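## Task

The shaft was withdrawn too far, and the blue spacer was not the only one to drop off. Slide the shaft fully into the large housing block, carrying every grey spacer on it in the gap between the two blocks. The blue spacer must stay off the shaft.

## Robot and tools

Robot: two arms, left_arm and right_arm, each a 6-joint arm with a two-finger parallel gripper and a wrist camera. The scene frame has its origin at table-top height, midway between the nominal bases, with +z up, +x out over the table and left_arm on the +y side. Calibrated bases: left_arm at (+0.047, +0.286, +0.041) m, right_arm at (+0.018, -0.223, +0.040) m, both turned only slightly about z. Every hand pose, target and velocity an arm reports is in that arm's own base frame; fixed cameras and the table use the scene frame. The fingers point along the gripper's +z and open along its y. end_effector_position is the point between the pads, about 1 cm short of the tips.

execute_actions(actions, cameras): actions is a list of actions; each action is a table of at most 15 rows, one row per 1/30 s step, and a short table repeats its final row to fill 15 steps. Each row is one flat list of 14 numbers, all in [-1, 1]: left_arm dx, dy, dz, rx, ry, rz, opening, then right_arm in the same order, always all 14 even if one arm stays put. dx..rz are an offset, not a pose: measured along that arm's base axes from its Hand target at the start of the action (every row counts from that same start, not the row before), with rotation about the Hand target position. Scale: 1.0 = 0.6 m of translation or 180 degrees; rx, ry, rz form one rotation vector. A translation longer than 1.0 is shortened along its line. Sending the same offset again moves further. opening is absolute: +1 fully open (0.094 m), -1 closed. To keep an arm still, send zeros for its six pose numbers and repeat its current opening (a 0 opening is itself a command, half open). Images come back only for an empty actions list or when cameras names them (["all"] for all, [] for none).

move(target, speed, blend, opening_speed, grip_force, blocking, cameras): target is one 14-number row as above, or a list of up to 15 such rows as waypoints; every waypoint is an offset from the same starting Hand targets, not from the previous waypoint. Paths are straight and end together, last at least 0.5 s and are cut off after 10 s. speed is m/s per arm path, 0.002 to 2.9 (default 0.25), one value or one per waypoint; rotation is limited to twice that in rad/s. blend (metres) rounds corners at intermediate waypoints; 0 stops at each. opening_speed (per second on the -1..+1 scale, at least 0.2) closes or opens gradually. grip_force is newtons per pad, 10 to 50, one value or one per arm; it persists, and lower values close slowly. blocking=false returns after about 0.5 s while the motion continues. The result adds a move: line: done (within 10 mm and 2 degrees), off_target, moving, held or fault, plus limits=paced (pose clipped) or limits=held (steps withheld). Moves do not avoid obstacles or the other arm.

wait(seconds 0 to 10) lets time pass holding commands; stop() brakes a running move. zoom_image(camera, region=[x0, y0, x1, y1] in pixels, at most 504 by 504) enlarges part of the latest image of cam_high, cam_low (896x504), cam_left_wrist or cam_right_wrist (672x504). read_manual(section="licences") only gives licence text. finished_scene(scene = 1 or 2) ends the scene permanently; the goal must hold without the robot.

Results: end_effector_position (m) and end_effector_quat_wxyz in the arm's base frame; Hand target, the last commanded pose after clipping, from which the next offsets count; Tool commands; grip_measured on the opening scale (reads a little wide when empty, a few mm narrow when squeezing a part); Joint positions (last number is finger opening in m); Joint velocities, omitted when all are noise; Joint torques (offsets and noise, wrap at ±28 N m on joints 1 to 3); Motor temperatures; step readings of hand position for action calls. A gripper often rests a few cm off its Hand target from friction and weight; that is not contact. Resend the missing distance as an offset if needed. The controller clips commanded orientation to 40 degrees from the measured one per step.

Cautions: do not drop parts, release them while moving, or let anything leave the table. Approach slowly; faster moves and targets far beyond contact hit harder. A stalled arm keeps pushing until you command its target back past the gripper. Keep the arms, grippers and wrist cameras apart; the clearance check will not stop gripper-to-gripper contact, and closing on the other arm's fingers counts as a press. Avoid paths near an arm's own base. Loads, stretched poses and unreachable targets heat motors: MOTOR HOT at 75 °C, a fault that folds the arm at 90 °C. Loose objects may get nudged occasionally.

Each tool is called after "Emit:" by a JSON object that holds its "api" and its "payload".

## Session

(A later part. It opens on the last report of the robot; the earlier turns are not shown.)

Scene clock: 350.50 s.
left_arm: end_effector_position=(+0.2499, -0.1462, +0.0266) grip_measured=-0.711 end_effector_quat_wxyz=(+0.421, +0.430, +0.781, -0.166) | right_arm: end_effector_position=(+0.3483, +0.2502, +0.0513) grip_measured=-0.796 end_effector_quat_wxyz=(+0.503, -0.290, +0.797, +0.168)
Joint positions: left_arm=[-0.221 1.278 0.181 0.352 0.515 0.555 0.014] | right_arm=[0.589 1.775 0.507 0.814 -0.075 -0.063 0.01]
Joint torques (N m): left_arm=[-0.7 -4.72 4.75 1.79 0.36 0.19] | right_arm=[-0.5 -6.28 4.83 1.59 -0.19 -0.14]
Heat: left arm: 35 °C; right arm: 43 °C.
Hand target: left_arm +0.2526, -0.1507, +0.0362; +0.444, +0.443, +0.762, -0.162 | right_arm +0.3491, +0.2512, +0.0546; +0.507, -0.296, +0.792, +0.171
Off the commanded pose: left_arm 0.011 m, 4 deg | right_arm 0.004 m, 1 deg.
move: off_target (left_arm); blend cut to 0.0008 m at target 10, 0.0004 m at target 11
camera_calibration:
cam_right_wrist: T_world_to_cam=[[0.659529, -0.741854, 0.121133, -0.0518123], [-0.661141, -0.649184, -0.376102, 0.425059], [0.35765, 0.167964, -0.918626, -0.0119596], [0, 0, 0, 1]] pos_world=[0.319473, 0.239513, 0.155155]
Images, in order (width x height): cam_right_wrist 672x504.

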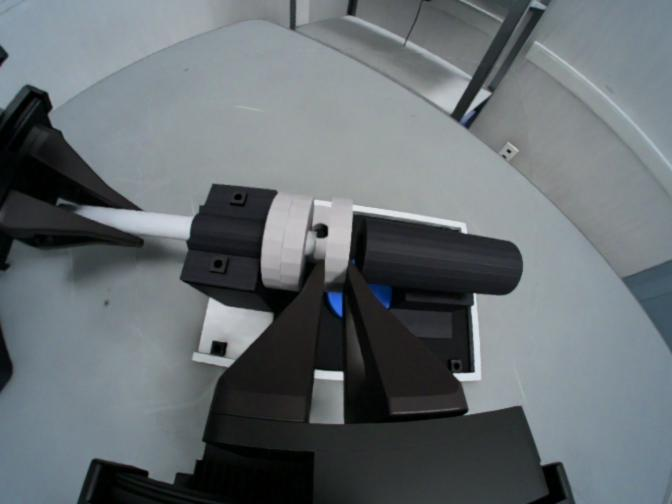

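Emit:
{"api": "move", "payload": {"target": [[0.006,-0.009,0,0.04,-0.06,0,-1,0,0,0,0,0,0,-1],[0.008,-0.012,0,-0.04,0.06,0,-1,0,0,0,0,0,0,-1],[0.009,-0.013,0,0.04,-0.06,0,-1,0,0,0,0,0,0,-1],[0.010,-0.015,0,-0.04,0.06,0,-1,0,0,0,0,0,0,-1],[0.010,-0.015,0,0.04,-0.06,0,-1,0,0,0,0,0,0,-1],[0.010,-0.015,0,0,0,0,-1,0,0,0,0,0,0,-1]], "speed": 0.3, "blend": 0.002, "cameras": ["cam_right_wrist"]}}

Emit:
{"api": "zoom_image", "payload": {"camera": "cam_right_wrist", "region": [240, 150, 390, 300]}}

Scene clock: 356.07 s.
left_arm: end_effector_position=(+0.2551, -0.1523, +0.0270) grip_measured=-0.711 end_effector_quat_wxyz=(+0.435, +0.437, +0.774, -0.145) | right_arm: end_effector_position=(+0.3485, +0.2498, +0.0513) grip_measured=-0.796 end_effector_quat_wxyz=(+0.503, -0.290, +0.797, +0.168)
Joint positions: left_arm=[-0.275 1.305 0.171 0.435 0.449 0.541 0.014] | right_arm=[0.588 1.775 0.507 0.814 -0.075 -0.063 0.01]
Joint torques (N m): left_arm=[0.24 -2.92 6.93 1.37 0.74 0.01] | right_arm=[-0.39 -6.3 4.83 1.58 -0.19 -0.14]
Heat: left arm: 35 °C; right arm: 42 °C.
Hand target: left_arm +0.2586, -0.1597, +0.0362; +0.443, +0.443, +0.762, -0.162 | right_arm +0.3491, +0.2512, +0.0546; +0.507, -0.296, +0.792, +0.171
Off the commanded pose: left_arm 0.012 m, 3 deg | right_arm 0.004 m, 1 deg.
move: off_target (left_arm)
camera_calibration:
cam_right_wrist: T_world_to_cam=[[0.65868, -0.742613, 0.121106, -0.0517856], [-0.661891, -0.648417, -0.376106, 0.424989], [0.357828, 0.167574, -0.918628, -0.0119277], [0, 0, 0, 1]] pos_world=[0.319674, 0.239112, 0.155155]
Images, in order (width x height): cam_right_wrist 672x504.

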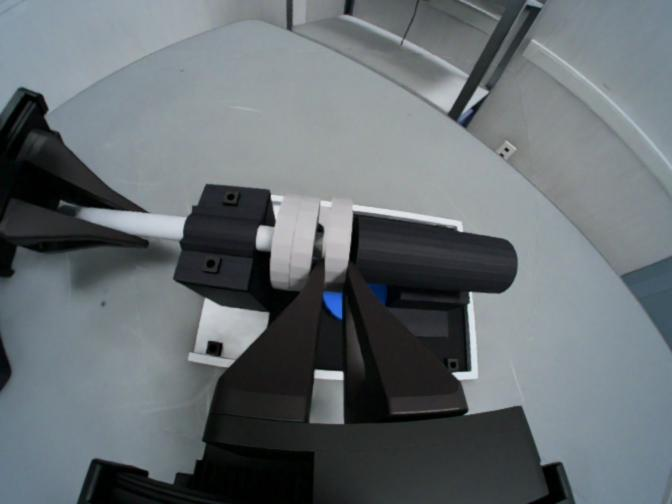

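Scaled by 3.360 from the camera's 672x504 image, which has a finer 960x720 frame.

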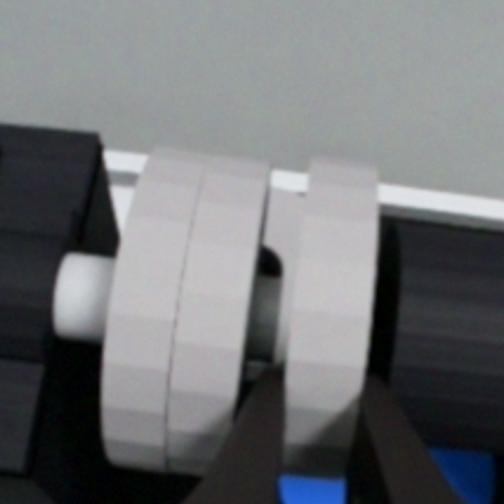

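Emit:
{"api": "move", "payload": {"target": [[0.005,-0.007,0,0.04,-0.06,0,-1,0,0,0,0,0,0,-1],[0.005,-0.007,0,-0.04,0.06,0,-1,0,0,0,0,0,0,-1],[0.005,-0.007,0,0.04,-0.06,0,-1,0,0,0,0,0,0,-1],[0.005,-0.007,0,-0.04,0.06,0,-1,0,0,0,0,0,0,-1],[0.005,-0.007,0,0,0,0,-1,0,0,0,0,0,0,-1]], "speed": 0.3, "blend": 0.002, "cameras": ["cam_right_wrist"]}}

Emit:
{"api": "zoom_image", "payload": {"camera": "cam_right_wrist", "region": [240, 150, 390, 300]}}

Scene clock: 360.90 s.
left_arm: end_effector_position=(+0.2596, -0.1589, +0.0267) grip_measured=-0.711 end_effector_quat_wxyz=(+0.422, +0.430, +0.781, -0.164) | right_arm: end_effector_position=(+0.3487, +0.2493, +0.0510) grip_measured=-0.796 end_effector_quat_wxyz=(+0.502, -0.290, +0.797, +0.168)
Joint positions: left_arm=[-0.283 1.349 0.214 0.414 0.466 0.51 0.014] | right_arm=[0.586 1.775 0.507 0.812 -0.078 -0.063 0.01]
Joint torques (N m): left_arm=[-0.84 -5.04 4.53 1.8 0.36 0.21] | right_arm=[-0.14 -6.28 4.83 1.61 -0.15 -0.14]
Heat: left arm: 35 °C; right arm: 42 °C.
Hand target: left_arm +0.2616, -0.1638, +0.0361; +0.443, +0.443, +0.762, -0.162 | right_arm +0.3491, +0.2512, +0.0547; +0.507, -0.296, +0.792, +0.171
Off the commanded pose: left_arm 0.011 m, 4 deg | right_arm 0.004 m, 1 deg.
move: off_target (left_arm)
camera_calibration:
cam_right_wrist: T_world_to_cam=[[0.658996, -0.742537, 0.119846, -0.0523029], [-0.662506, -0.64848, -0.374913, 0.424838], [0.356104, 0.167667, -0.919281, -0.0116311], [0, 0, 0, 1]] pos_world=[0.320067, 0.238612, 0.154853]
Images, in order (width x height): cam_right_wrist 672x504.

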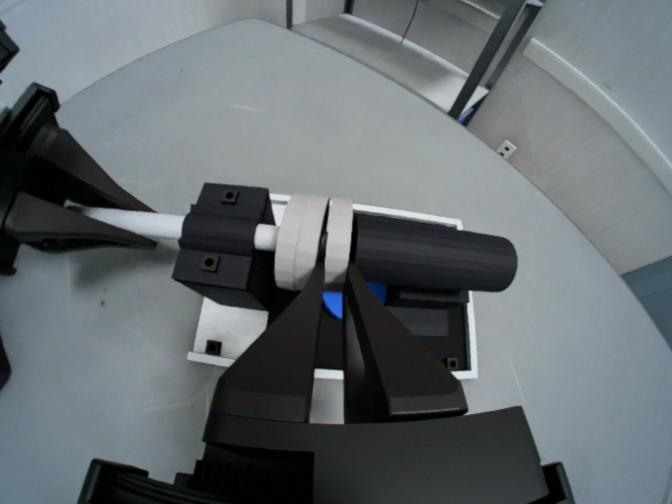

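Scaled by 3.360 from the camera's 672x504 image, which has a finer 960x720 frame.

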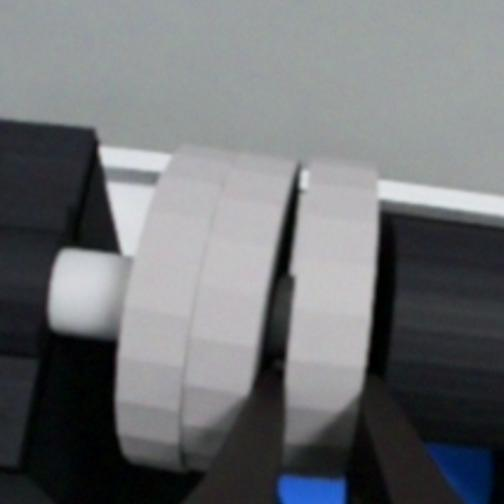

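Emit:
{"api": "move", "payload": {"target": [[0.005,-0.007,0,0.04,-0.06,0,-1,0,0,0,0,0,0,-1],[0.007,-0.010,0,-0.04,0.06,0,-1,0,0,0,0,0,0,-1],[0.007,-0.010,0,0.04,-0.06,0,-1,0,0,0,0,0,0,-1],[0.007,-0.010,0,-0.04,0.06,0,-1,0,0,0,0,0,0,-1],[0.007,-0.010,0,0,0,0,-1,0,0,0,0,0,0,-1]], "speed": 0.3, "blend": 0.002, "cameras": ["cam_right_wrist","cam_left_wrist"]}}

Emit:
{"api": "zoom_image", "payload": {"camera": "cam_right_wrist", "region": [240, 150, 390, 300]}}

Scene clock: 365.53 s.
left_arm: end_effector_position=(+0.2642, -0.1648, +0.0268) grip_measured=-0.711 end_effector_quat_wxyz=(+0.423, +0.430, +0.781, -0.163) | right_arm: end_effector_position=(+0.3488, +0.2491, +0.0510) grip_measured=-0.796 end_effector_quat_wxyz=(+0.502, -0.289, +0.797, +0.169)
Joint positions: left_arm=[-0.308 1.381 0.232 0.438 0.446 0.492 0.014] | right_arm=[0.585 1.775 0.507 0.812 -0.078 -0.063 0.01]
Joint torques (N m): left_arm=[-0.8 -5.35 4.46 1.75 0.37 0.16] | right_arm=[-0.09 -6.28 4.81 1.59 -0.15 -0.14]
Heat: left arm: 36 °C; right arm: 42 °C.
Hand target: left_arm +0.2659, -0.1699, +0.0362; +0.443, +0.443, +0.762, -0.162 | right_arm +0.3491, +0.2512, +0.0547; +0.507, -0.296, +0.792, +0.171
Off the commanded pose: left_arm 0.011 m, 3 deg | right_arm 0.004 m, 1 deg.
move: off_target (left_arm)
camera_calibration:
cam_left_wrist: T_world_to_cam=[[-0.788293, -0.61512, -0.0149191, 0.106184], [-0.595765, 0.769102, -0.231399, 0.303762], [0.153812, -0.173522, -0.972745, 0.0663576], [0, 0, 0, 1]] pos_world=[0.254468, -0.156794, 0.136424]
cam_right_wrist: T_world_to_cam=[[0.658916, -0.742667, 0.11948, -0.0524029], [-0.662689, -0.648277, -0.374942, 0.42479], [0.355913, 0.167877, -0.919317, -0.0116161], [0, 0, 0, 1]] pos_world=[0.320167, 0.238413, 0.154853]
Images, in order (width x height): cam_left_wrist 672x504, cam_right_wrist 672x504.

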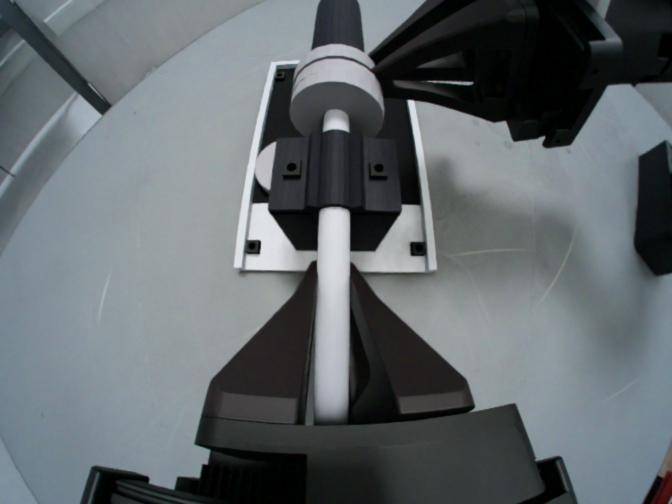

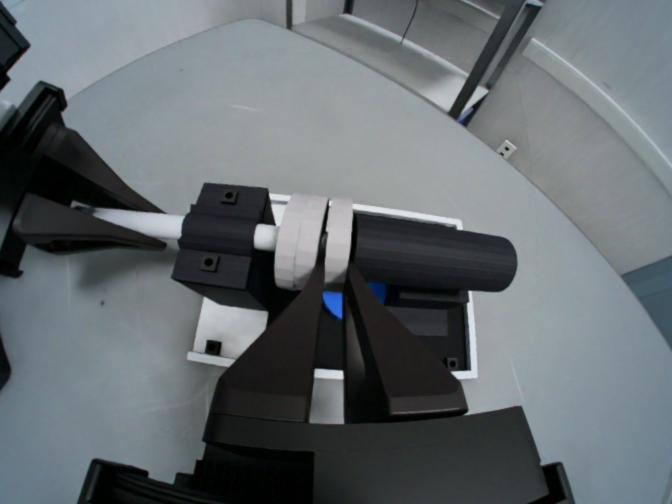

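Scaled by 3.360 from the camera's 672x504 image, which has a finer 960x720 frame.

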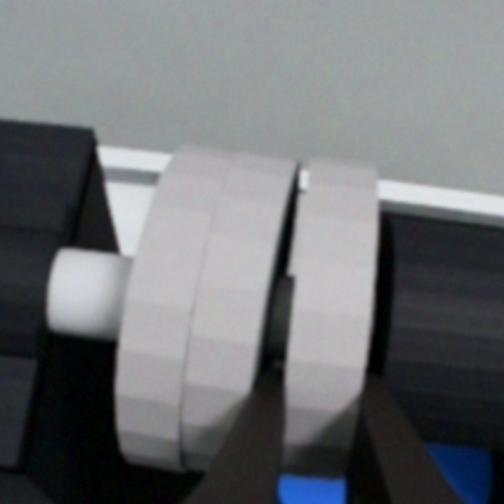

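Emit:
{"api": "wait", "payload": {"seconds": 0.1, "cameras": ["cam_high","cam_low"]}}

Emit:
{"api": "zoom_image", "payload": {"camera": "cam_high", "region": [390, 160, 480, 250]}}

Emit:
{"api": "zoom_image", "payload": {"camera": "cam_low", "region": [385, 215, 455, 285]}}

Scene clock: 366.53 s.
left_arm: end_effector_position=(+0.2643, -0.1648, +0.0269) grip_measured=-0.711 end_effector_quat_wxyz=(+0.423, +0.430, +0.780, -0.163) | right_arm: end_effector_position=(+0.3488, +0.2491, +0.0510) grip_measured=-0.796 end_effector_quat_wxyz=(+0.502, -0.289, +0.797, +0.169)
Joint positions: left_arm=[-0.308 1.381 0.232 0.438 0.446 0.492 0.014] | right_arm=[0.585 1.775 0.507 0.812 -0.078 -0.063 0.01]
Joint torques (N m): left_arm=[-0.7 -5.22 4.52 1.79 0.33 0.14] | right_arm=[-0.08 -6.28 4.85 1.6 -0.15 -0.14]
Heat: left arm: 36 °C; right arm: 42 °C.
Hand target: left_arm +0.2659, -0.1699, +0.0363; +0.444, +0.443, +0.762, -0.162 | right_arm +0.3491, +0.2512, +0.0547; +0.507, -0.296, +0.792, +0.171
Tool commands: left_gripper/opening=-1.0 right_gripper/opening=-1.0
Off the commanded pose: left_arm 0.011 m, 3 deg | right_arm 0.004 m, 1 deg.
wait: 0.10 s; at rest from the start
Images, in order (width x height): cam_high 896x504, cam_low 896x504.

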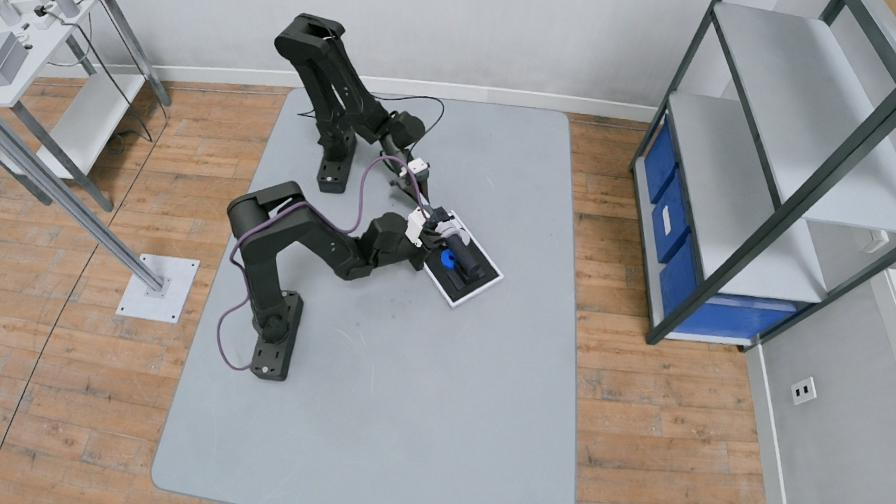

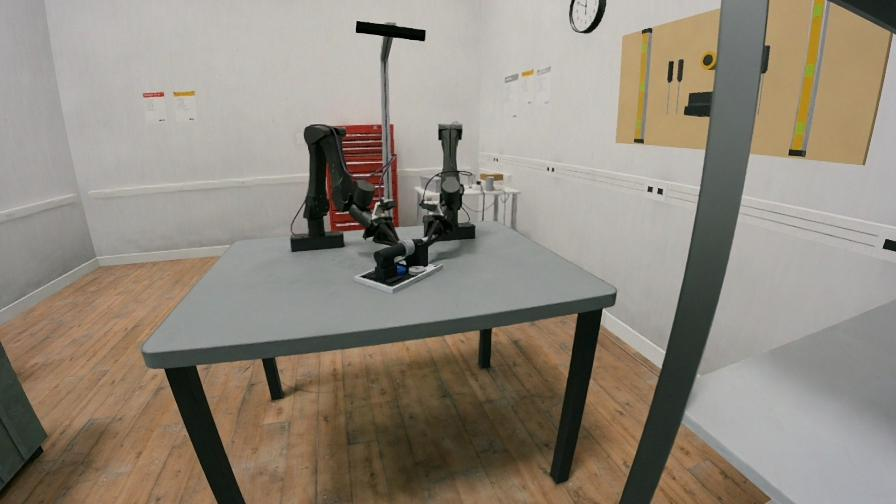

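Scaled by 5.600 from the camera's 896x504 image, which has a finer 1280x720 frame.

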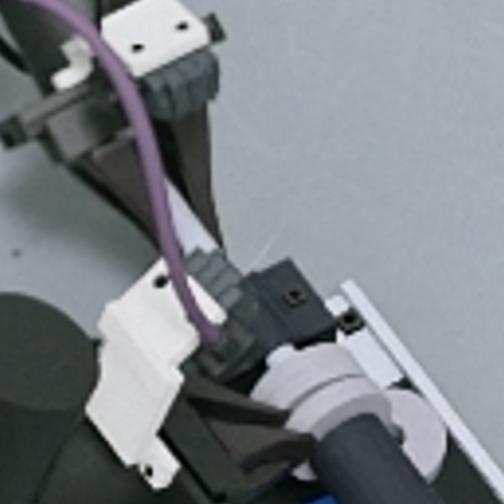

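Scaled by 7.200 from the camera's 896x504 image, which has a finer 1280x720 frame.

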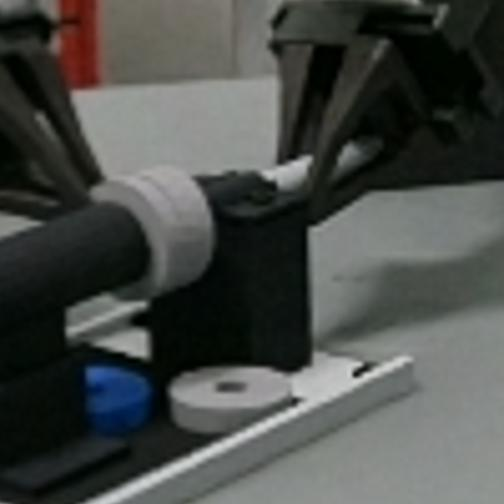

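Emit:
{"api": "move", "payload": {"target": [[-0.003,0.008,-0.008,0,0,0,-1,0,0,0,0,0,0,-1],[-0.003,0.008,-0.008,0,0,0,-1,0,0,0,0,0,0,-0.66]], "speed": 0.05, "opening_speed": 0.3, "cameras": ["cam_right_wrist"]}}

Emit:
{"api": "zoom_image", "payload": {"camera": "cam_right_wrist", "region": [240, 150, 390, 300]}}

Scene clock: 369.53 s.
left_arm: end_effector_position=(+0.2638, -0.1629, +0.0268) grip_measured=-0.711 end_effector_quat_wxyz=(+0.431, +0.434, +0.775, -0.158) | right_arm: end_effector_position=(+0.3486, +0.2493, +0.0509) grip_measured=-0.665 end_effector_quat_wxyz=(+0.502, -0.290, +0.797, +0.169)
Joint positions: left_arm=[-0.301 1.381 0.215 0.469 0.45 0.509 0.014] | right_arm=[0.585 1.775 0.507 0.812 -0.08 -0.063 0.016]
Joint torques (N m): left_arm=[0.65 -4.04 4.37 1.72 0.5 0.18] | right_arm=[-0.1 -6.27 4.83 1.6 -0.13 -0.14]
Heat: left arm: 36 °C; right arm: 42 °C.
Hand target: left_arm +0.2640, -0.1651, +0.0314; +0.444, +0.443, +0.762, -0.162 | right_arm +0.3491, +0.2512, +0.0546; +0.506, -0.296, +0.792, +0.171
Off the commanded pose: left_arm 0.005 m, 2 deg | right_arm 0.004 m, 1 deg.
move: done
camera_calibration:
cam_right_wrist: T_world_to_cam=[[0.660054, -0.74178, 0.118708, -0.0526281], [-0.662031, -0.649062, -0.374745, 0.424761], [0.355027, 0.168763, -0.919497, -0.0116051], [0, 0, 0, 1]] pos_world=[0.320062, 0.238616, 0.154753]
Images, in order (width x height): cam_right_wrist 672x504.

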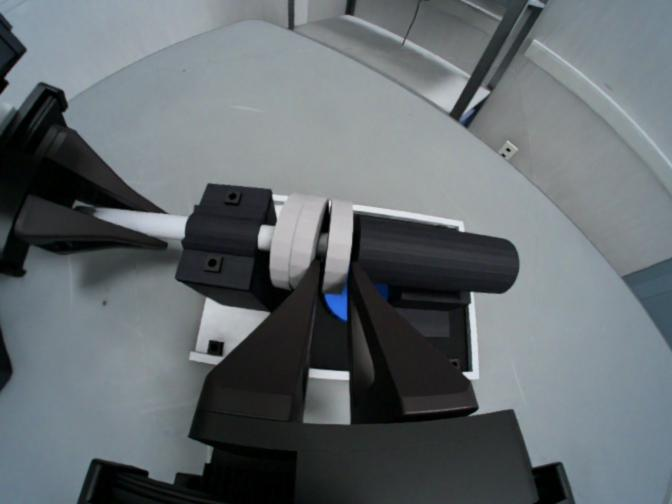

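Scaled by 3.360 from the camera's 672x504 image, which has a finer 960x720 frame.

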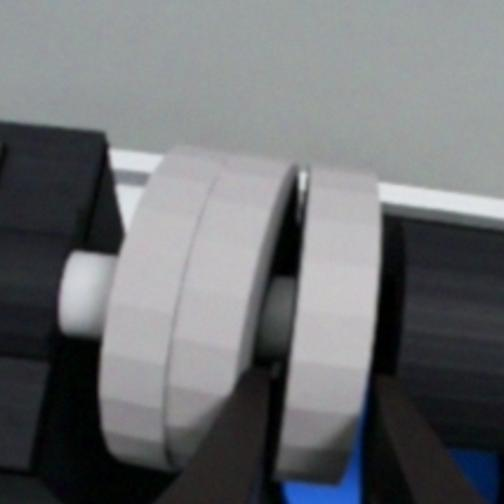

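Emit:
{"api": "move", "payload": {"target": [[0,0,0,0,0,0,-1,-0.003,-0.0042,0,0,0,0,-0.62],[0,0,0,0,0,0,-1,-0.09,-0.065,0.0,0,0,0,-0.62],[0,0,0,0,0,0,-1,-0.09,-0.065,0.12,0,0,0,-0.62]], "speed": 0.15, "blend": 0.0, "cameras": ["cam_right_wrist"]}}

Emit:
{"api": "zoom_image", "payload": {"camera": "cam_right_wrist", "region": [220, 180, 400, 330]}}

Scene clock: 373.37 s.
left_arm: end_effector_position=(+0.2633, -0.1629, +0.0268) grip_measured=-0.711 end_effector_quat_wxyz=(+0.431, +0.435, +0.774, -0.160) | right_arm: end_effector_position=(+0.2919, +0.2101, +0.1179) grip_measured=-0.622 end_effector_quat_wxyz=(+0.501, -0.291, +0.797, +0.169)
Joint positions: left_arm=[-0.299 1.381 0.214 0.47 0.454 0.509 0.014] | right_arm=[0.576 1.191 0.386 0.346 -0.089 -0.069 0.018]
Joint torques (N m): left_arm=[0.55 -3.9 4.49 1.72 0.45 0.2] | right_arm=[-0.59 -3.33 8.23 1.41 -0.17 -0.14]
Heat: left arm: 36 °C; right arm: 42 °C.
Hand target: left_arm +0.2641, -0.1650, +0.0314; +0.444, +0.443, +0.762, -0.162 | right_arm +0.2950, +0.2122, +0.1266; +0.506, -0.296, +0.792, +0.171
Off the commanded pose: left_arm 0.005 m, 2 deg | right_arm 0.009 m, 1 deg.
move: done
camera_calibration:
cam_right_wrist: T_world_to_cam=[[0.662036, -0.73987, 0.119591, -0.0534023], [-0.660994, -0.65161, -0.372145, 0.38677], [0.353265, 0.167324, -0.920438, 0.0777109], [0, 0, 0, 1]] pos_world=[0.263554, 0.199509, 0.221849]
Images, in order (width x height): cam_right_wrist 672x504.

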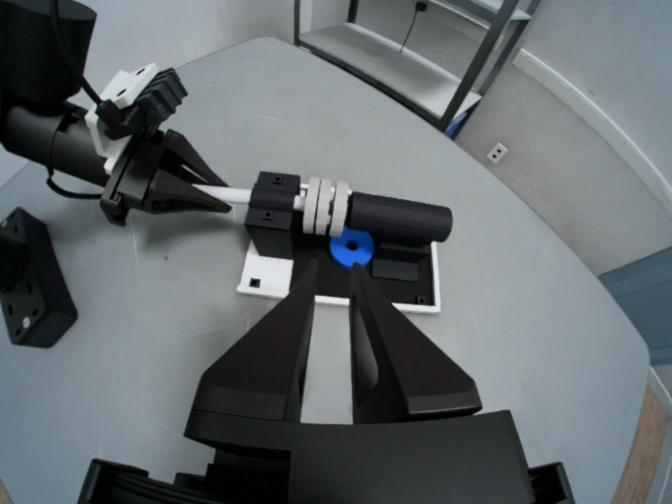

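Scaled by 2.800 from the camera's 672x504 image, which has a finer 960x720 frame.

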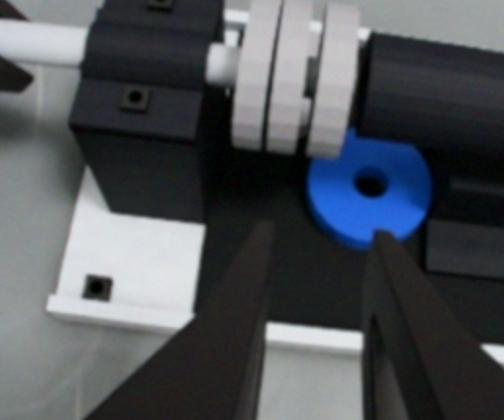

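Emit:
{"api": "move", "payload": {"target": [[-0.010,0.015,0,-0.03,0.045,0,-1,0,0,0,0,0,0,-0.62],[-0.014,0.021,0.004,0.0,0.0,0,-1,0,0,0,0,0,0,-0.62]], "speed": 0.1, "cameras": ["cam_right_wrist"]}}

Emit:
{"api": "zoom_image", "payload": {"camera": "cam_right_wrist", "region": [240, 160, 370, 260]}}

Scene clock: 376.17 s.
left_arm: end_effector_position=(+0.2566, -0.1519, +0.0268) grip_measured=-0.711 end_effector_quat_wxyz=(+0.426, +0.428, +0.779, -0.168) | right_arm: end_effector_position=(+0.2919, +0.2101, +0.1178) grip_measured=-0.622 end_effector_quat_wxyz=(+0.501, -0.292, +0.797, +0.169)
Joint positions: left_arm=[-0.239 1.332 0.195 0.412 0.508 0.534 0.014] | right_arm=[0.576 1.191 0.386 0.346 -0.089 -0.069 0.018]
Joint torques (N m): left_arm=[0.27 -6.19 3.74 1.56 0.37 0.36] | right_arm=[-0.58 -3.3 8.24 1.42 -0.18 -0.13]
Heat: left arm: 36 °C; right arm: 42 °C.
Hand target: left_arm +0.2557, -0.1525, +0.0338; +0.444, +0.443, +0.762, -0.162 | right_arm +0.2951, +0.2122, +0.1266; +0.507, -0.296, +0.791, +0.171
Off the commanded pose: left_arm 0.007 m, 3 deg | right_arm 0.010 m, 1 deg.
move: off_target (left_arm)
camera_calibration:
cam_right_wrist: T_world_to_cam=[[0.662158, -0.739721, 0.119827, -0.0535173], [-0.660922, -0.651856, -0.37184, 0.386731], [0.353168, 0.16702, -0.920531, 0.0778175], [0, 0, 0, 1]] pos_world=[0.263553, 0.199508, 0.221848]
Images, in order (width x height): cam_right_wrist 672x504.

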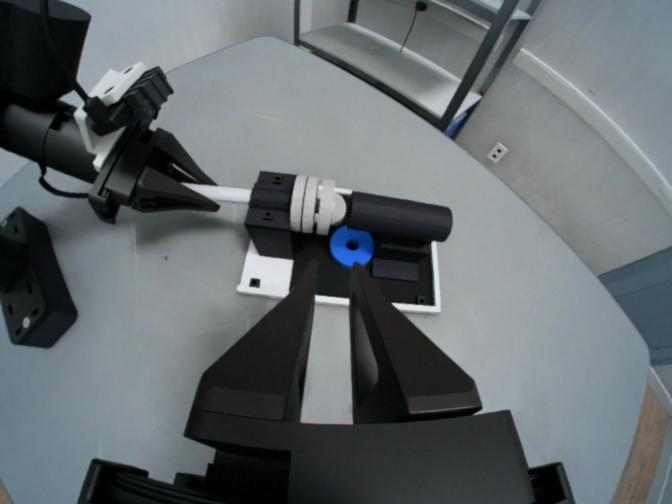

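Scaled by 3.877 from the camera's 672x504 image, which has a finer 960x720 frame.

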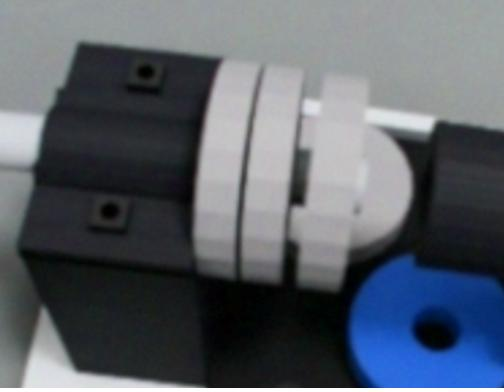

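Emit:
{"api": "move", "payload": {"target": [[0,0,-0.008,0,0,0,-0.4,-0.09,-0.045,0.14,0,0,0,-0.62],[0.0,0.0,0.22,0,0,0,-0.4,-0.09,-0.045,0.14,0,0,0,-0.62]], "speed": 0.2, "cameras": ["cam_left_wrist","cam_right_wrist"]}}

Scene clock: 387.30 s.
left_arm: end_effector_position=(+0.2535, -0.1521, +0.1573) grip_measured=-0.402 end_effector_quat_wxyz=(+0.440, +0.441, +0.765, -0.162) | right_arm: end_effector_position=(+0.2406, +0.1853, +0.2046) grip_measured=-0.622 end_effector_quat_wxyz=(+0.505, -0.300, +0.791, +0.173)
Joint positions: left_arm=[-0.239 0.907 0.577 -0.37 0.514 0.564 0.028] | right_arm=[0.608 0.745 0.564 -0.266 -0.075 -0.069 0.018]
Joint torques (N m): left_arm=[0.5 -1.37 9.1 1.21 0.3 0.06] | right_arm=[0.61 -0.4 8.92 1.39 0.11 0.04]
Heat: left arm: 36 °C; right arm: 41 °C.
Hand target: left_arm +0.2557, -0.1524, +0.1659; +0.444, +0.443, +0.762, -0.162 | right_arm +0.2411, +0.1851, +0.2106; +0.506, -0.296, +0.792, +0.171
Off the commanded pose: left_arm 0.009 m, 1 deg | right_arm 0.006 m, 1 deg.
move: done
camera_calibration:
cam_left_wrist: T_world_to_cam=[[-0.801593, -0.596165, -0.0451249, 0.118553], [-0.566294, 0.781296, -0.262466, 0.317115], [0.191729, -0.184837, -0.963886, 0.184387], [0, 0, 0, 1]] pos_world=[0.239259, -0.143002, 0.266309]
cam_right_wrist: T_world_to_cam=[[0.674576, -0.727054, 0.127829, -0.0551704], [-0.642712, -0.663623, -0.382787, 0.369018], [0.363137, 0.176062, -0.91495, 0.174608], [0, 0, 0, 1]] pos_world=[0.210983, 0.174035, 0.308065]
Images, in order (width x height): cam_left_wrist 672x504, cam_right_wrist 672x504.

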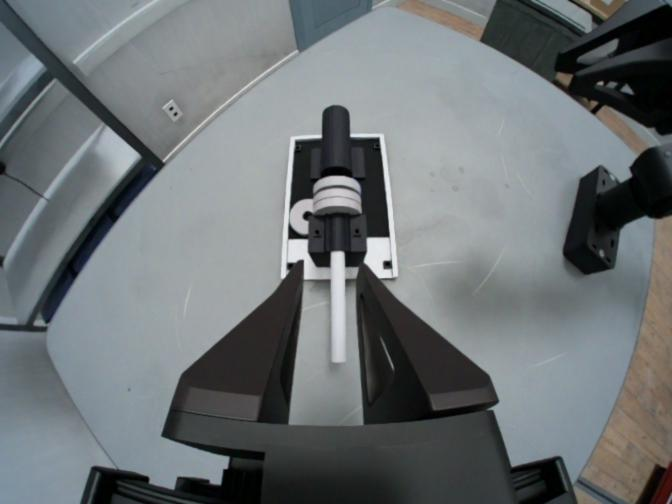

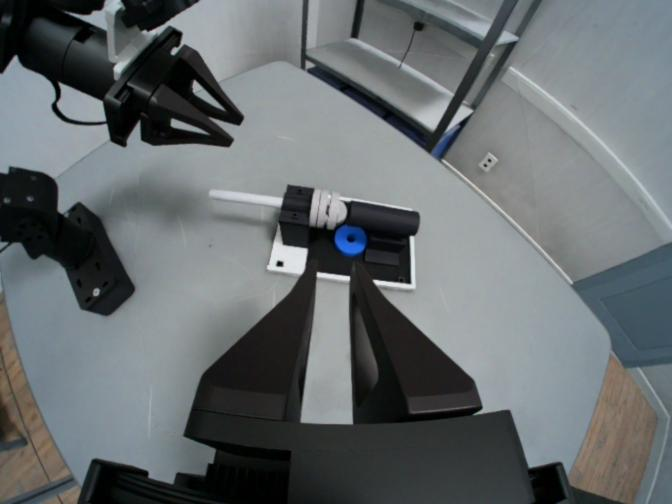

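Emit:
{"api": "move", "payload": {"target": [[0.10,-0.02,0.12,0.0242,0.24,0.222,-0.4,0,0,0,0,0,0,-0.62],[0.19,-0.079,0.08,0.0483,0.48,0.444,0.3,0,0,0,0,0,0,-0.62]], "speed": 0.3, "blend": 0.02, "cameras": ["cam_left_wrist","cam_right_wrist","cam_high"]}}

Scene clock: 393.37 s.
left_arm: end_effector_position=(+0.3672, -0.2005, +0.2131) grip_measured=+0.298 end_effector_quat_wxyz=(-0.049, -0.312, +0.931, -0.183) | right_arm: end_effector_position=(+0.2406, +0.1853, +0.2046) grip_measured=-0.622 end_effector_quat_wxyz=(+0.505, -0.300, +0.791, +0.173)
Joint positions: left_arm=[-0.355 2.056 2.214 -1.567 0.347 -1.031 0.061] | right_arm=[0.608 0.745 0.564 -0.266 -0.075 -0.069 0.018]
Joint torques (N m): left_arm=[0.43 -9.62 7.51 0.41 0.32 -0.02] | right_arm=[0.62 -0.4 8.92 1.38 0.11 0.03]
Heat: left arm: 35 °C; right arm: 41 °C.
Hand target: left_arm +0.3696, -0.1999, +0.2138; -0.184, -0.288, +0.938, -0.056 | right_arm +0.2411, +0.1851, +0.2106; +0.506, -0.296, +0.792, +0.171
Off the commanded pose: left_arm 0.003 m, 21 deg | right_arm 0.006 m, 1 deg.
joint sent to its limit (left arm) — joint 4 (wrist pitch), lower limit. The joint targets are off in orientation, not in position.
move: off_target (left_arm); target 2's new opening was sent with left_arm's hand 0.003 m and 21 deg from that target
camera_calibration:
cam_left_wrist: T_world_to_cam=[[0.677252, -0.668715, 0.306839, -0.44919], [-0.58283, -0.23308, 0.77845, 0.0147607], [-0.449043, -0.706041, -0.547601, 0.249561], [0, 0, 0, 1]] pos_world=[0.424881, -0.12074, 0.262998]
cam_right_wrist: T_world_to_cam=[[0.674576, -0.727054, 0.127829, -0.0551704], [-0.642712, -0.663623, -0.382787, 0.369018], [0.363137, 0.176062, -0.91495, 0.174608], [0, 0, 0, 1]] pos_world=[0.210983, 0.174035, 0.308065]
Images, in order (width x height): cam_high 896x504, cam_left_wrist 672x504, cam_right_wrist 672x504.

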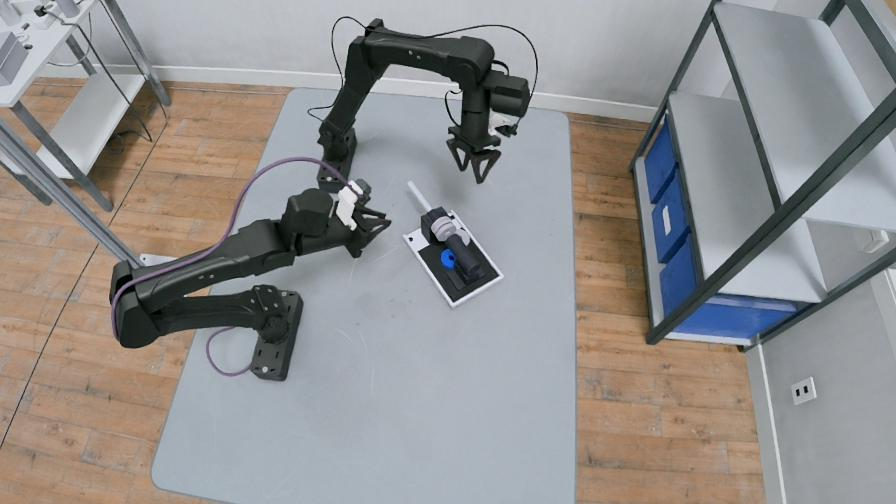

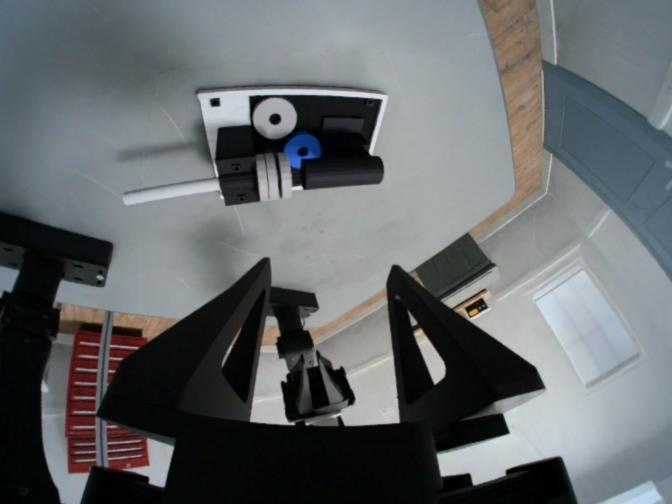

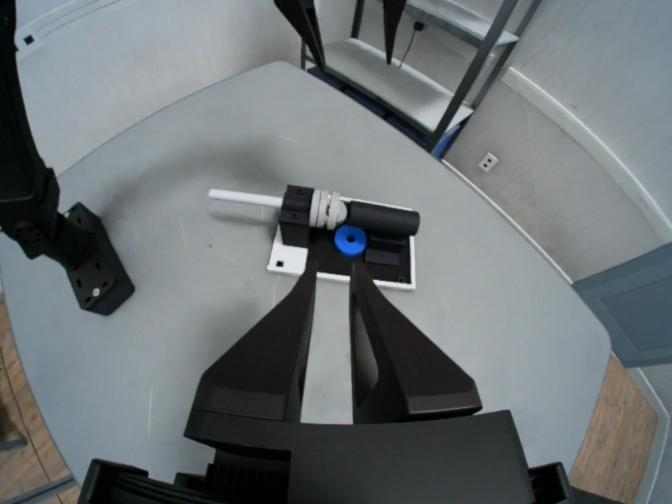

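Emit:
{"api": "move", "payload": {"target": [0.0108,0.0042,-0.2563,0,0,0,0.24,0,0,0,0,0,0,-0.62], "speed": 0.2, "cameras": ["cam_left_wrist"]}}

Scene clock: 396.27 s.
left_arm: end_effector_position=(+0.3738, -0.1977, +0.0576) grip_measured=+0.242 end_effector_quat_wxyz=(-0.183, -0.292, +0.937, -0.060) | right_arm: end_effector_position=(+0.2406, +0.1853, +0.2046) grip_measured=-0.622 end_effector_quat_wxyz=(+0.505, -0.300, +0.791, +0.173)
Joint positions: left_arm=[-0.355 2.437 2.21 -1.569 0.318 -0.922 0.058] | right_arm=[0.608 0.745 0.564 -0.266 -0.075 -0.069 0.018]
Joint torques (N m): left_arm=[-0.09 -13.24 7.13 -0.23 0.14 0.1] | right_arm=[0.62 -0.4 8.94 1.38 0.11 0.04]
Heat: left arm: 35 °C; right arm: 41 °C.
Hand target: left_arm +0.3761, -0.1973, +0.0600; -0.184, -0.287, +0.938, -0.056 | right_arm +0.2411, +0.1851, +0.2106; +0.506, -0.296, +0.792, +0.171
Off the commanded pose: left_arm 0.003 m, 1 deg | right_arm 0.006 m, 1 deg.
joint sent to its limit (left arm) — joint 4 (wrist pitch), lower limit. The joint targets still meet the commanded pose.
move: done
camera_calibration:
cam_left_wrist: T_world_to_cam=[[0.649795, -0.759999, -0.0129581, -0.393521], [-0.341946, -0.307502, 0.887984, 0.0292216], [-0.678852, -0.572576, -0.459692, 0.276655], [0, 0, 0, 1]] pos_world=[0.453508, -0.131684, 0.0961284]
Images, in order (width x height): cam_left_wrist 672x504.

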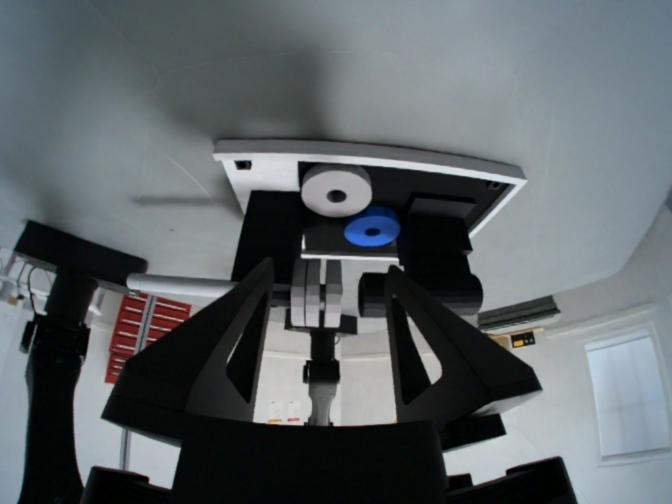

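Emit:
{"api": "move", "payload": {"target": [-0.0225,-0.0157,-0.0925,0,0,0,0.24,0,0,0,0,0,0,-0.62], "speed": 0.1, "cameras": ["cam_left_wrist"]}}

Emit:
{"api": "zoom_image", "payload": {"camera": "cam_left_wrist", "region": [200, 130, 460, 325]}}

Scene clock: 398.87 s.
left_arm: end_effector_position=(+0.3620, -0.2054, +0.0061) grip_measured=+0.242 end_effector_quat_wxyz=(-0.187, -0.286, +0.938, -0.054) | right_arm: end_effector_position=(+0.2406, +0.1853, +0.2046) grip_measured=-0.622 end_effector_quat_wxyz=(+0.505, -0.300, +0.791, +0.173)
Joint positions: left_arm=[-0.382 2.437 2.002 -1.37 0.318 -0.938 0.058] | right_arm=[0.608 0.745 0.564 -0.266 -0.075 -0.069 0.018]
Joint torques (N m): left_arm=[-0.21 -14.12 4.63 0.07 0.24 -0.06] | right_arm=[0.62 -0.42 8.92 1.39 0.11 0.04]
Heat: left arm: 34 °C; right arm: 41 °C.
Hand target: left_arm +0.3627, -0.2068, +0.0045; -0.184, -0.288, +0.938, -0.056 | right_arm +0.2411, +0.1851, +0.2106; +0.506, -0.296, +0.792, +0.171
Off the commanded pose: left_arm 0.002 m, 0 deg | right_arm 0.006 m, 1 deg.
move: done
camera_calibration:
cam_left_wrist: T_world_to_cam=[[0.639352, -0.768469, -0.0261619, -0.390206], [-0.336204, -0.309991, 0.88931, 0.0660132], [-0.691517, -0.559786, -0.456556, 0.247643], [0, 0, 0, 1]] pos_world=[0.442923, -0.140771, 0.0441484]
Images, in order (width x height): cam_left_wrist 672x504.

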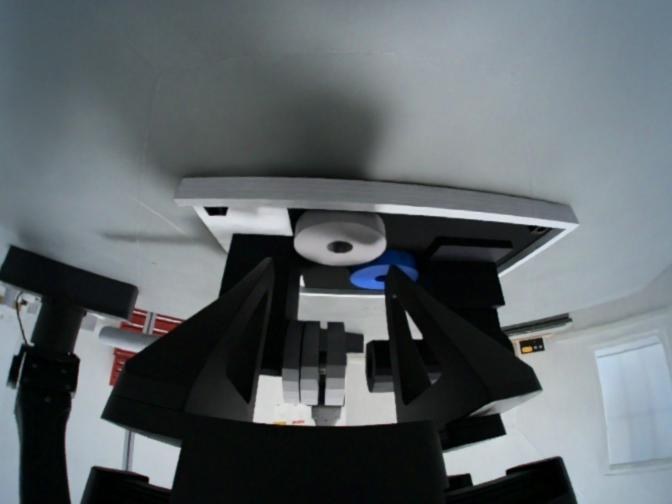

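Scaled by 1.938 from the camera's 672x504 image, which has a finer 960x720 frame.

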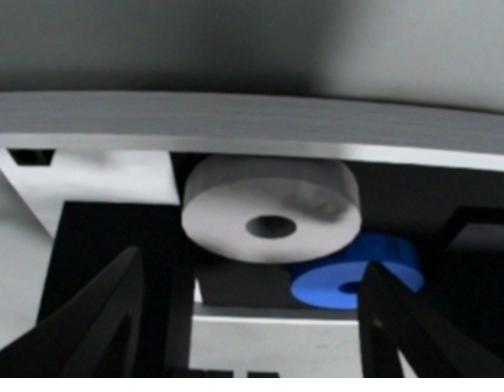

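Emit:
{"api": "move", "payload": {"target": [-0.0075,-0.0118,-0.0342,0,0,0,0.24,0,0,0,0,0,0,-0.62], "speed": 0.05, "cameras": ["cam_left_wrist"]}}

Emit:
{"api": "zoom_image", "payload": {"camera": "cam_left_wrist", "region": [200, 130, 460, 325]}}

Scene clock: 400.70 s.
left_arm: end_effector_position=(+0.3595, -0.2122, -0.0094) grip_measured=+0.242 end_effector_quat_wxyz=(-0.181, -0.286, +0.939, -0.056) | right_arm: end_effector_position=(+0.2406, +0.1853, +0.2046) grip_measured=-0.622 end_effector_quat_wxyz=(+0.505, -0.300, +0.791, +0.173)
Joint positions: left_arm=[-0.4 2.437 1.944 -1.292 0.318 -0.957 0.058] | right_arm=[0.608 0.745 0.564 -0.266 -0.075 -0.069 0.018]
Joint torques (N m): left_arm=[-0.31 -13.03 4.55 0.07 0.27 -0.09] | right_arm=[0.62 -0.42 8.95 1.38 0.11 0.04]
Heat: left arm: 34 °C; right arm: 41 °C.
Hand target: left_arm +0.3581, -0.2138, -0.0160; -0.184, -0.288, +0.938, -0.056 | right_arm +0.2411, +0.1851, +0.2106; +0.506, -0.296, +0.792, +0.171
Off the commanded pose: left_arm 0.007 m, 0 deg | right_arm 0.006 m, 1 deg.
move: done
camera_calibration:
cam_left_wrist: T_world_to_cam=[[0.639719, -0.768434, -0.0164069, -0.394249], [-0.348287, -0.308845, 0.885048, 0.0814495], [-0.685168, -0.560468, -0.46521, 0.232538], [0, 0, 0, 1]] pos_world=[0.439904, -0.147469, 0.0296239]
Images, in order (width x height): cam_left_wrist 672x504.

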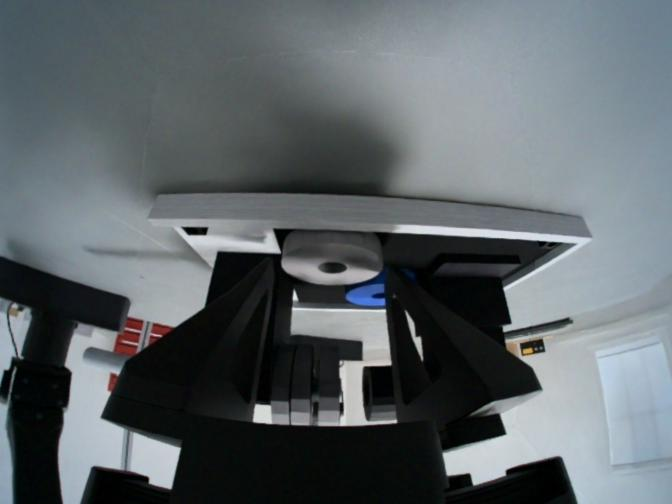

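Scaled by 1.938 from the camera's 672x504 image, which has a finer 960x720 frame.

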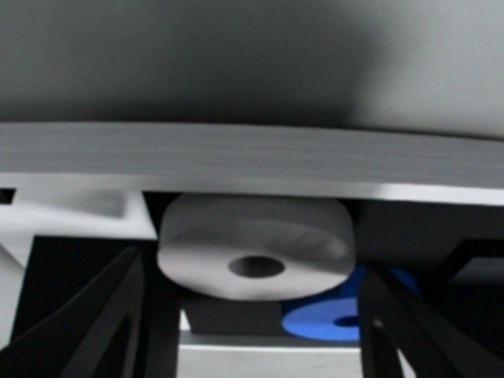

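Emit:
{"api": "move", "payload": {"target": [-0.002,-0.0013,-0.006,0,0,0,0.24,0,0,0,0,0,0,-0.62], "speed": 0.03, "cameras": ["cam_left_wrist"]}}

Emit:
{"api": "zoom_image", "payload": {"camera": "cam_left_wrist", "region": [200, 130, 460, 325]}}

Scene clock: 402.00 s.
left_arm: end_effector_position=(+0.3593, -0.2121, -0.0126) grip_measured=+0.242 end_effector_quat_wxyz=(-0.180, -0.287, +0.939, -0.057) | right_arm: end_effector_position=(+0.2406, +0.1853, +0.2046) grip_measured=-0.622 end_effector_quat_wxyz=(+0.505, -0.300, +0.791, +0.173)
Joint positions: left_arm=[-0.4 2.437 1.931 -1.277 0.318 -0.959 0.058] | right_arm=[0.608 0.745 0.564 -0.266 -0.075 -0.069 0.018]
Joint torques (N m): left_arm=[-0.72 -12.92 4.42 0.03 0.29 -0.05] | right_arm=[0.62 -0.42 8.94 1.39 0.11 0.04]
Heat: left arm: 34 °C; right arm: 41 °C.
Hand target: left_arm +0.3570, -0.2146, -0.0196; -0.184, -0.288, +0.938, -0.056 | right_arm +0.2411, +0.1851, +0.2106; +0.506, -0.296, +0.792, +0.171
Off the commanded pose: left_arm 0.008 m, 0 deg | right_arm 0.006 m, 1 deg.
move: done
camera_calibration:
cam_left_wrist: T_world_to_cam=[[0.641669, -0.766834, -0.0150282, -0.394472], [-0.349211, -0.309544, 0.88444, 0.0843779], [-0.682871, -0.56227, -0.466412, 0.229788], [0, 0, 0, 1]] pos_world=[0.439502, -0.147173, 0.0266205]
Images, in order (width x height): cam_left_wrist 672x504.

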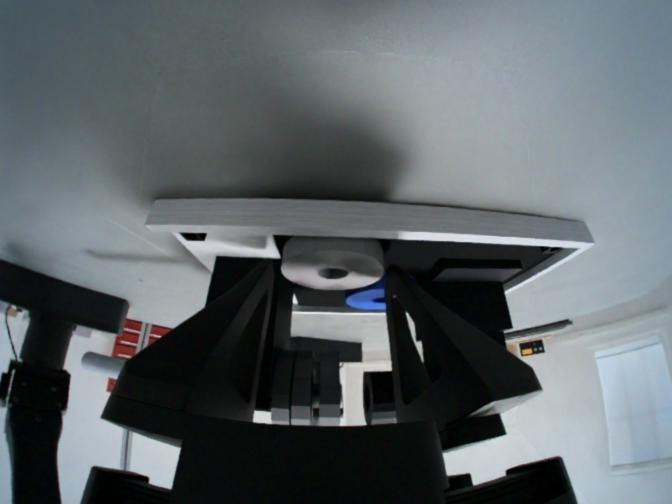

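Scaled by 1.938 from the camera's 672x504 image, which has a finer 960x720 frame.

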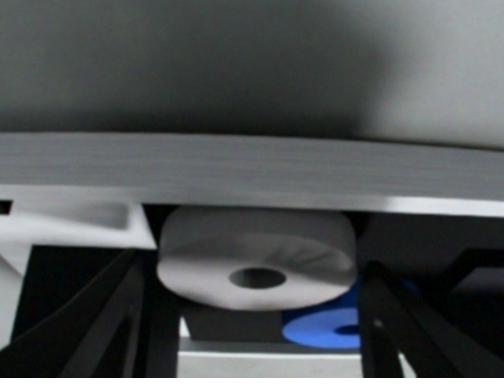

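Emit:
{"api": "move", "payload": {"target": [-0.003,-0.0015,-0.005,0,0,0,0.24,0,0,0,0,0,0,-0.62], "speed": 0.03}}

Emit:
{"api": "move", "payload": {"target": [0,0,0,0,0,0,-0.2,0,0,0,0,0,0,-0.62], "opening_speed": 0.4, "cameras": ["cam_left_wrist"]}}

Emit:
{"api": "zoom_image", "payload": {"camera": "cam_left_wrist", "region": [200, 130, 460, 325]}}

Scene clock: 403.40 s.
left_arm: end_effector_position=(+0.3571, -0.2131, -0.0165) grip_measured=+0.242 end_effector_quat_wxyz=(-0.181, -0.287, +0.939, -0.056) | right_arm: end_effector_position=(+0.2406, +0.1853, +0.2046) grip_measured=-0.622 end_effector_quat_wxyz=(+0.505, -0.300, +0.791, +0.173)
Joint positions: left_arm=[-0.404 2.437 1.915 -1.262 0.318 -0.963 0.058] | right_arm=[0.608 0.745 0.564 -0.266 -0.075 -0.069 0.018]
Joint torques (N m): left_arm=[-0.46 -12.94 4.44 0.07 0.27 -0.07] | right_arm=[0.62 -0.4 8.9 1.39 0.1 0.04]
Heat: left arm: 34 °C; right arm: 41 °C.
Hand target: left_arm +0.3551, -0.2155, -0.0226; -0.184, -0.288, +0.938, -0.056 | right_arm +0.2411, +0.1851, +0.2106; +0.506, -0.296, +0.792, +0.171
Off the commanded pose: left_arm 0.007 m, 0 deg | right_arm 0.006 m, 1 deg.
move: done

Scene clock: 404.70 s.
left_arm: end_effector_position=(+0.3580, -0.2138, -0.0166) grip_measured=+0.080 end_effector_quat_wxyz=(-0.180, -0.287, +0.939, -0.058) | right_arm: end_effector_position=(+0.2406, +0.1853, +0.2046) grip_measured=-0.622 end_effector_quat_wxyz=(+0.505, -0.300, +0.791, +0.173)
Joint positions: left_arm=[-0.404 2.437 1.915 -1.257 0.32 -0.963 0.051] | right_arm=[0.608 0.745 0.564 -0.266 -0.075 -0.069 0.018]
Joint torques (N m): left_arm=[-0.53 -12.81 4.42 0.07 0.26 -0.11] | right_arm=[0.62 -0.4 8.91 1.39 0.11 0.04]
Heat: left arm: 34 °C; right arm: 41 °C.
Hand target: left_arm +0.3552, -0.2155, -0.0226; -0.184, -0.288, +0.938, -0.056 | right_arm +0.2411, +0.1851, +0.2106; +0.506, -0.296, +0.792, +0.171
Off the commanded pose: left_arm 0.007 m, 1 deg | right_arm 0.006 m, 1 deg.
move: done
camera_calibration:
cam_left_wrist: T_world_to_cam=[[0.641468, -0.767047, -0.0125276, -0.394998], [-0.350719, -0.307746, 0.884471, 0.0878664], [-0.682286, -0.562966, -0.466428, 0.225718], [0, 0, 0, 1]] pos_world=[0.4382, -0.14887, 0.0226175]
Images, in order (width x height): cam_left_wrist 672x504.

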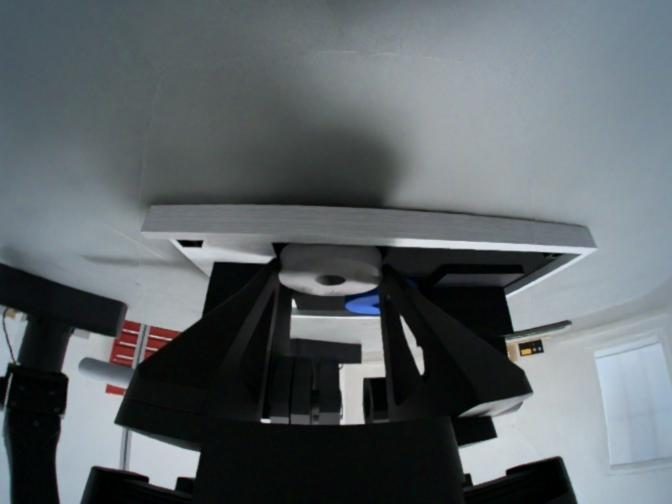

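Scaled by 1.938 from the camera's 672x504 image, which has a finer 960x720 frame.

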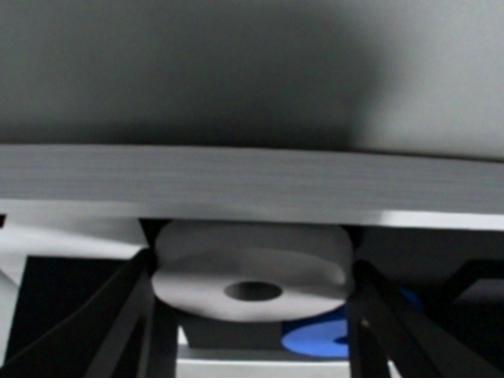

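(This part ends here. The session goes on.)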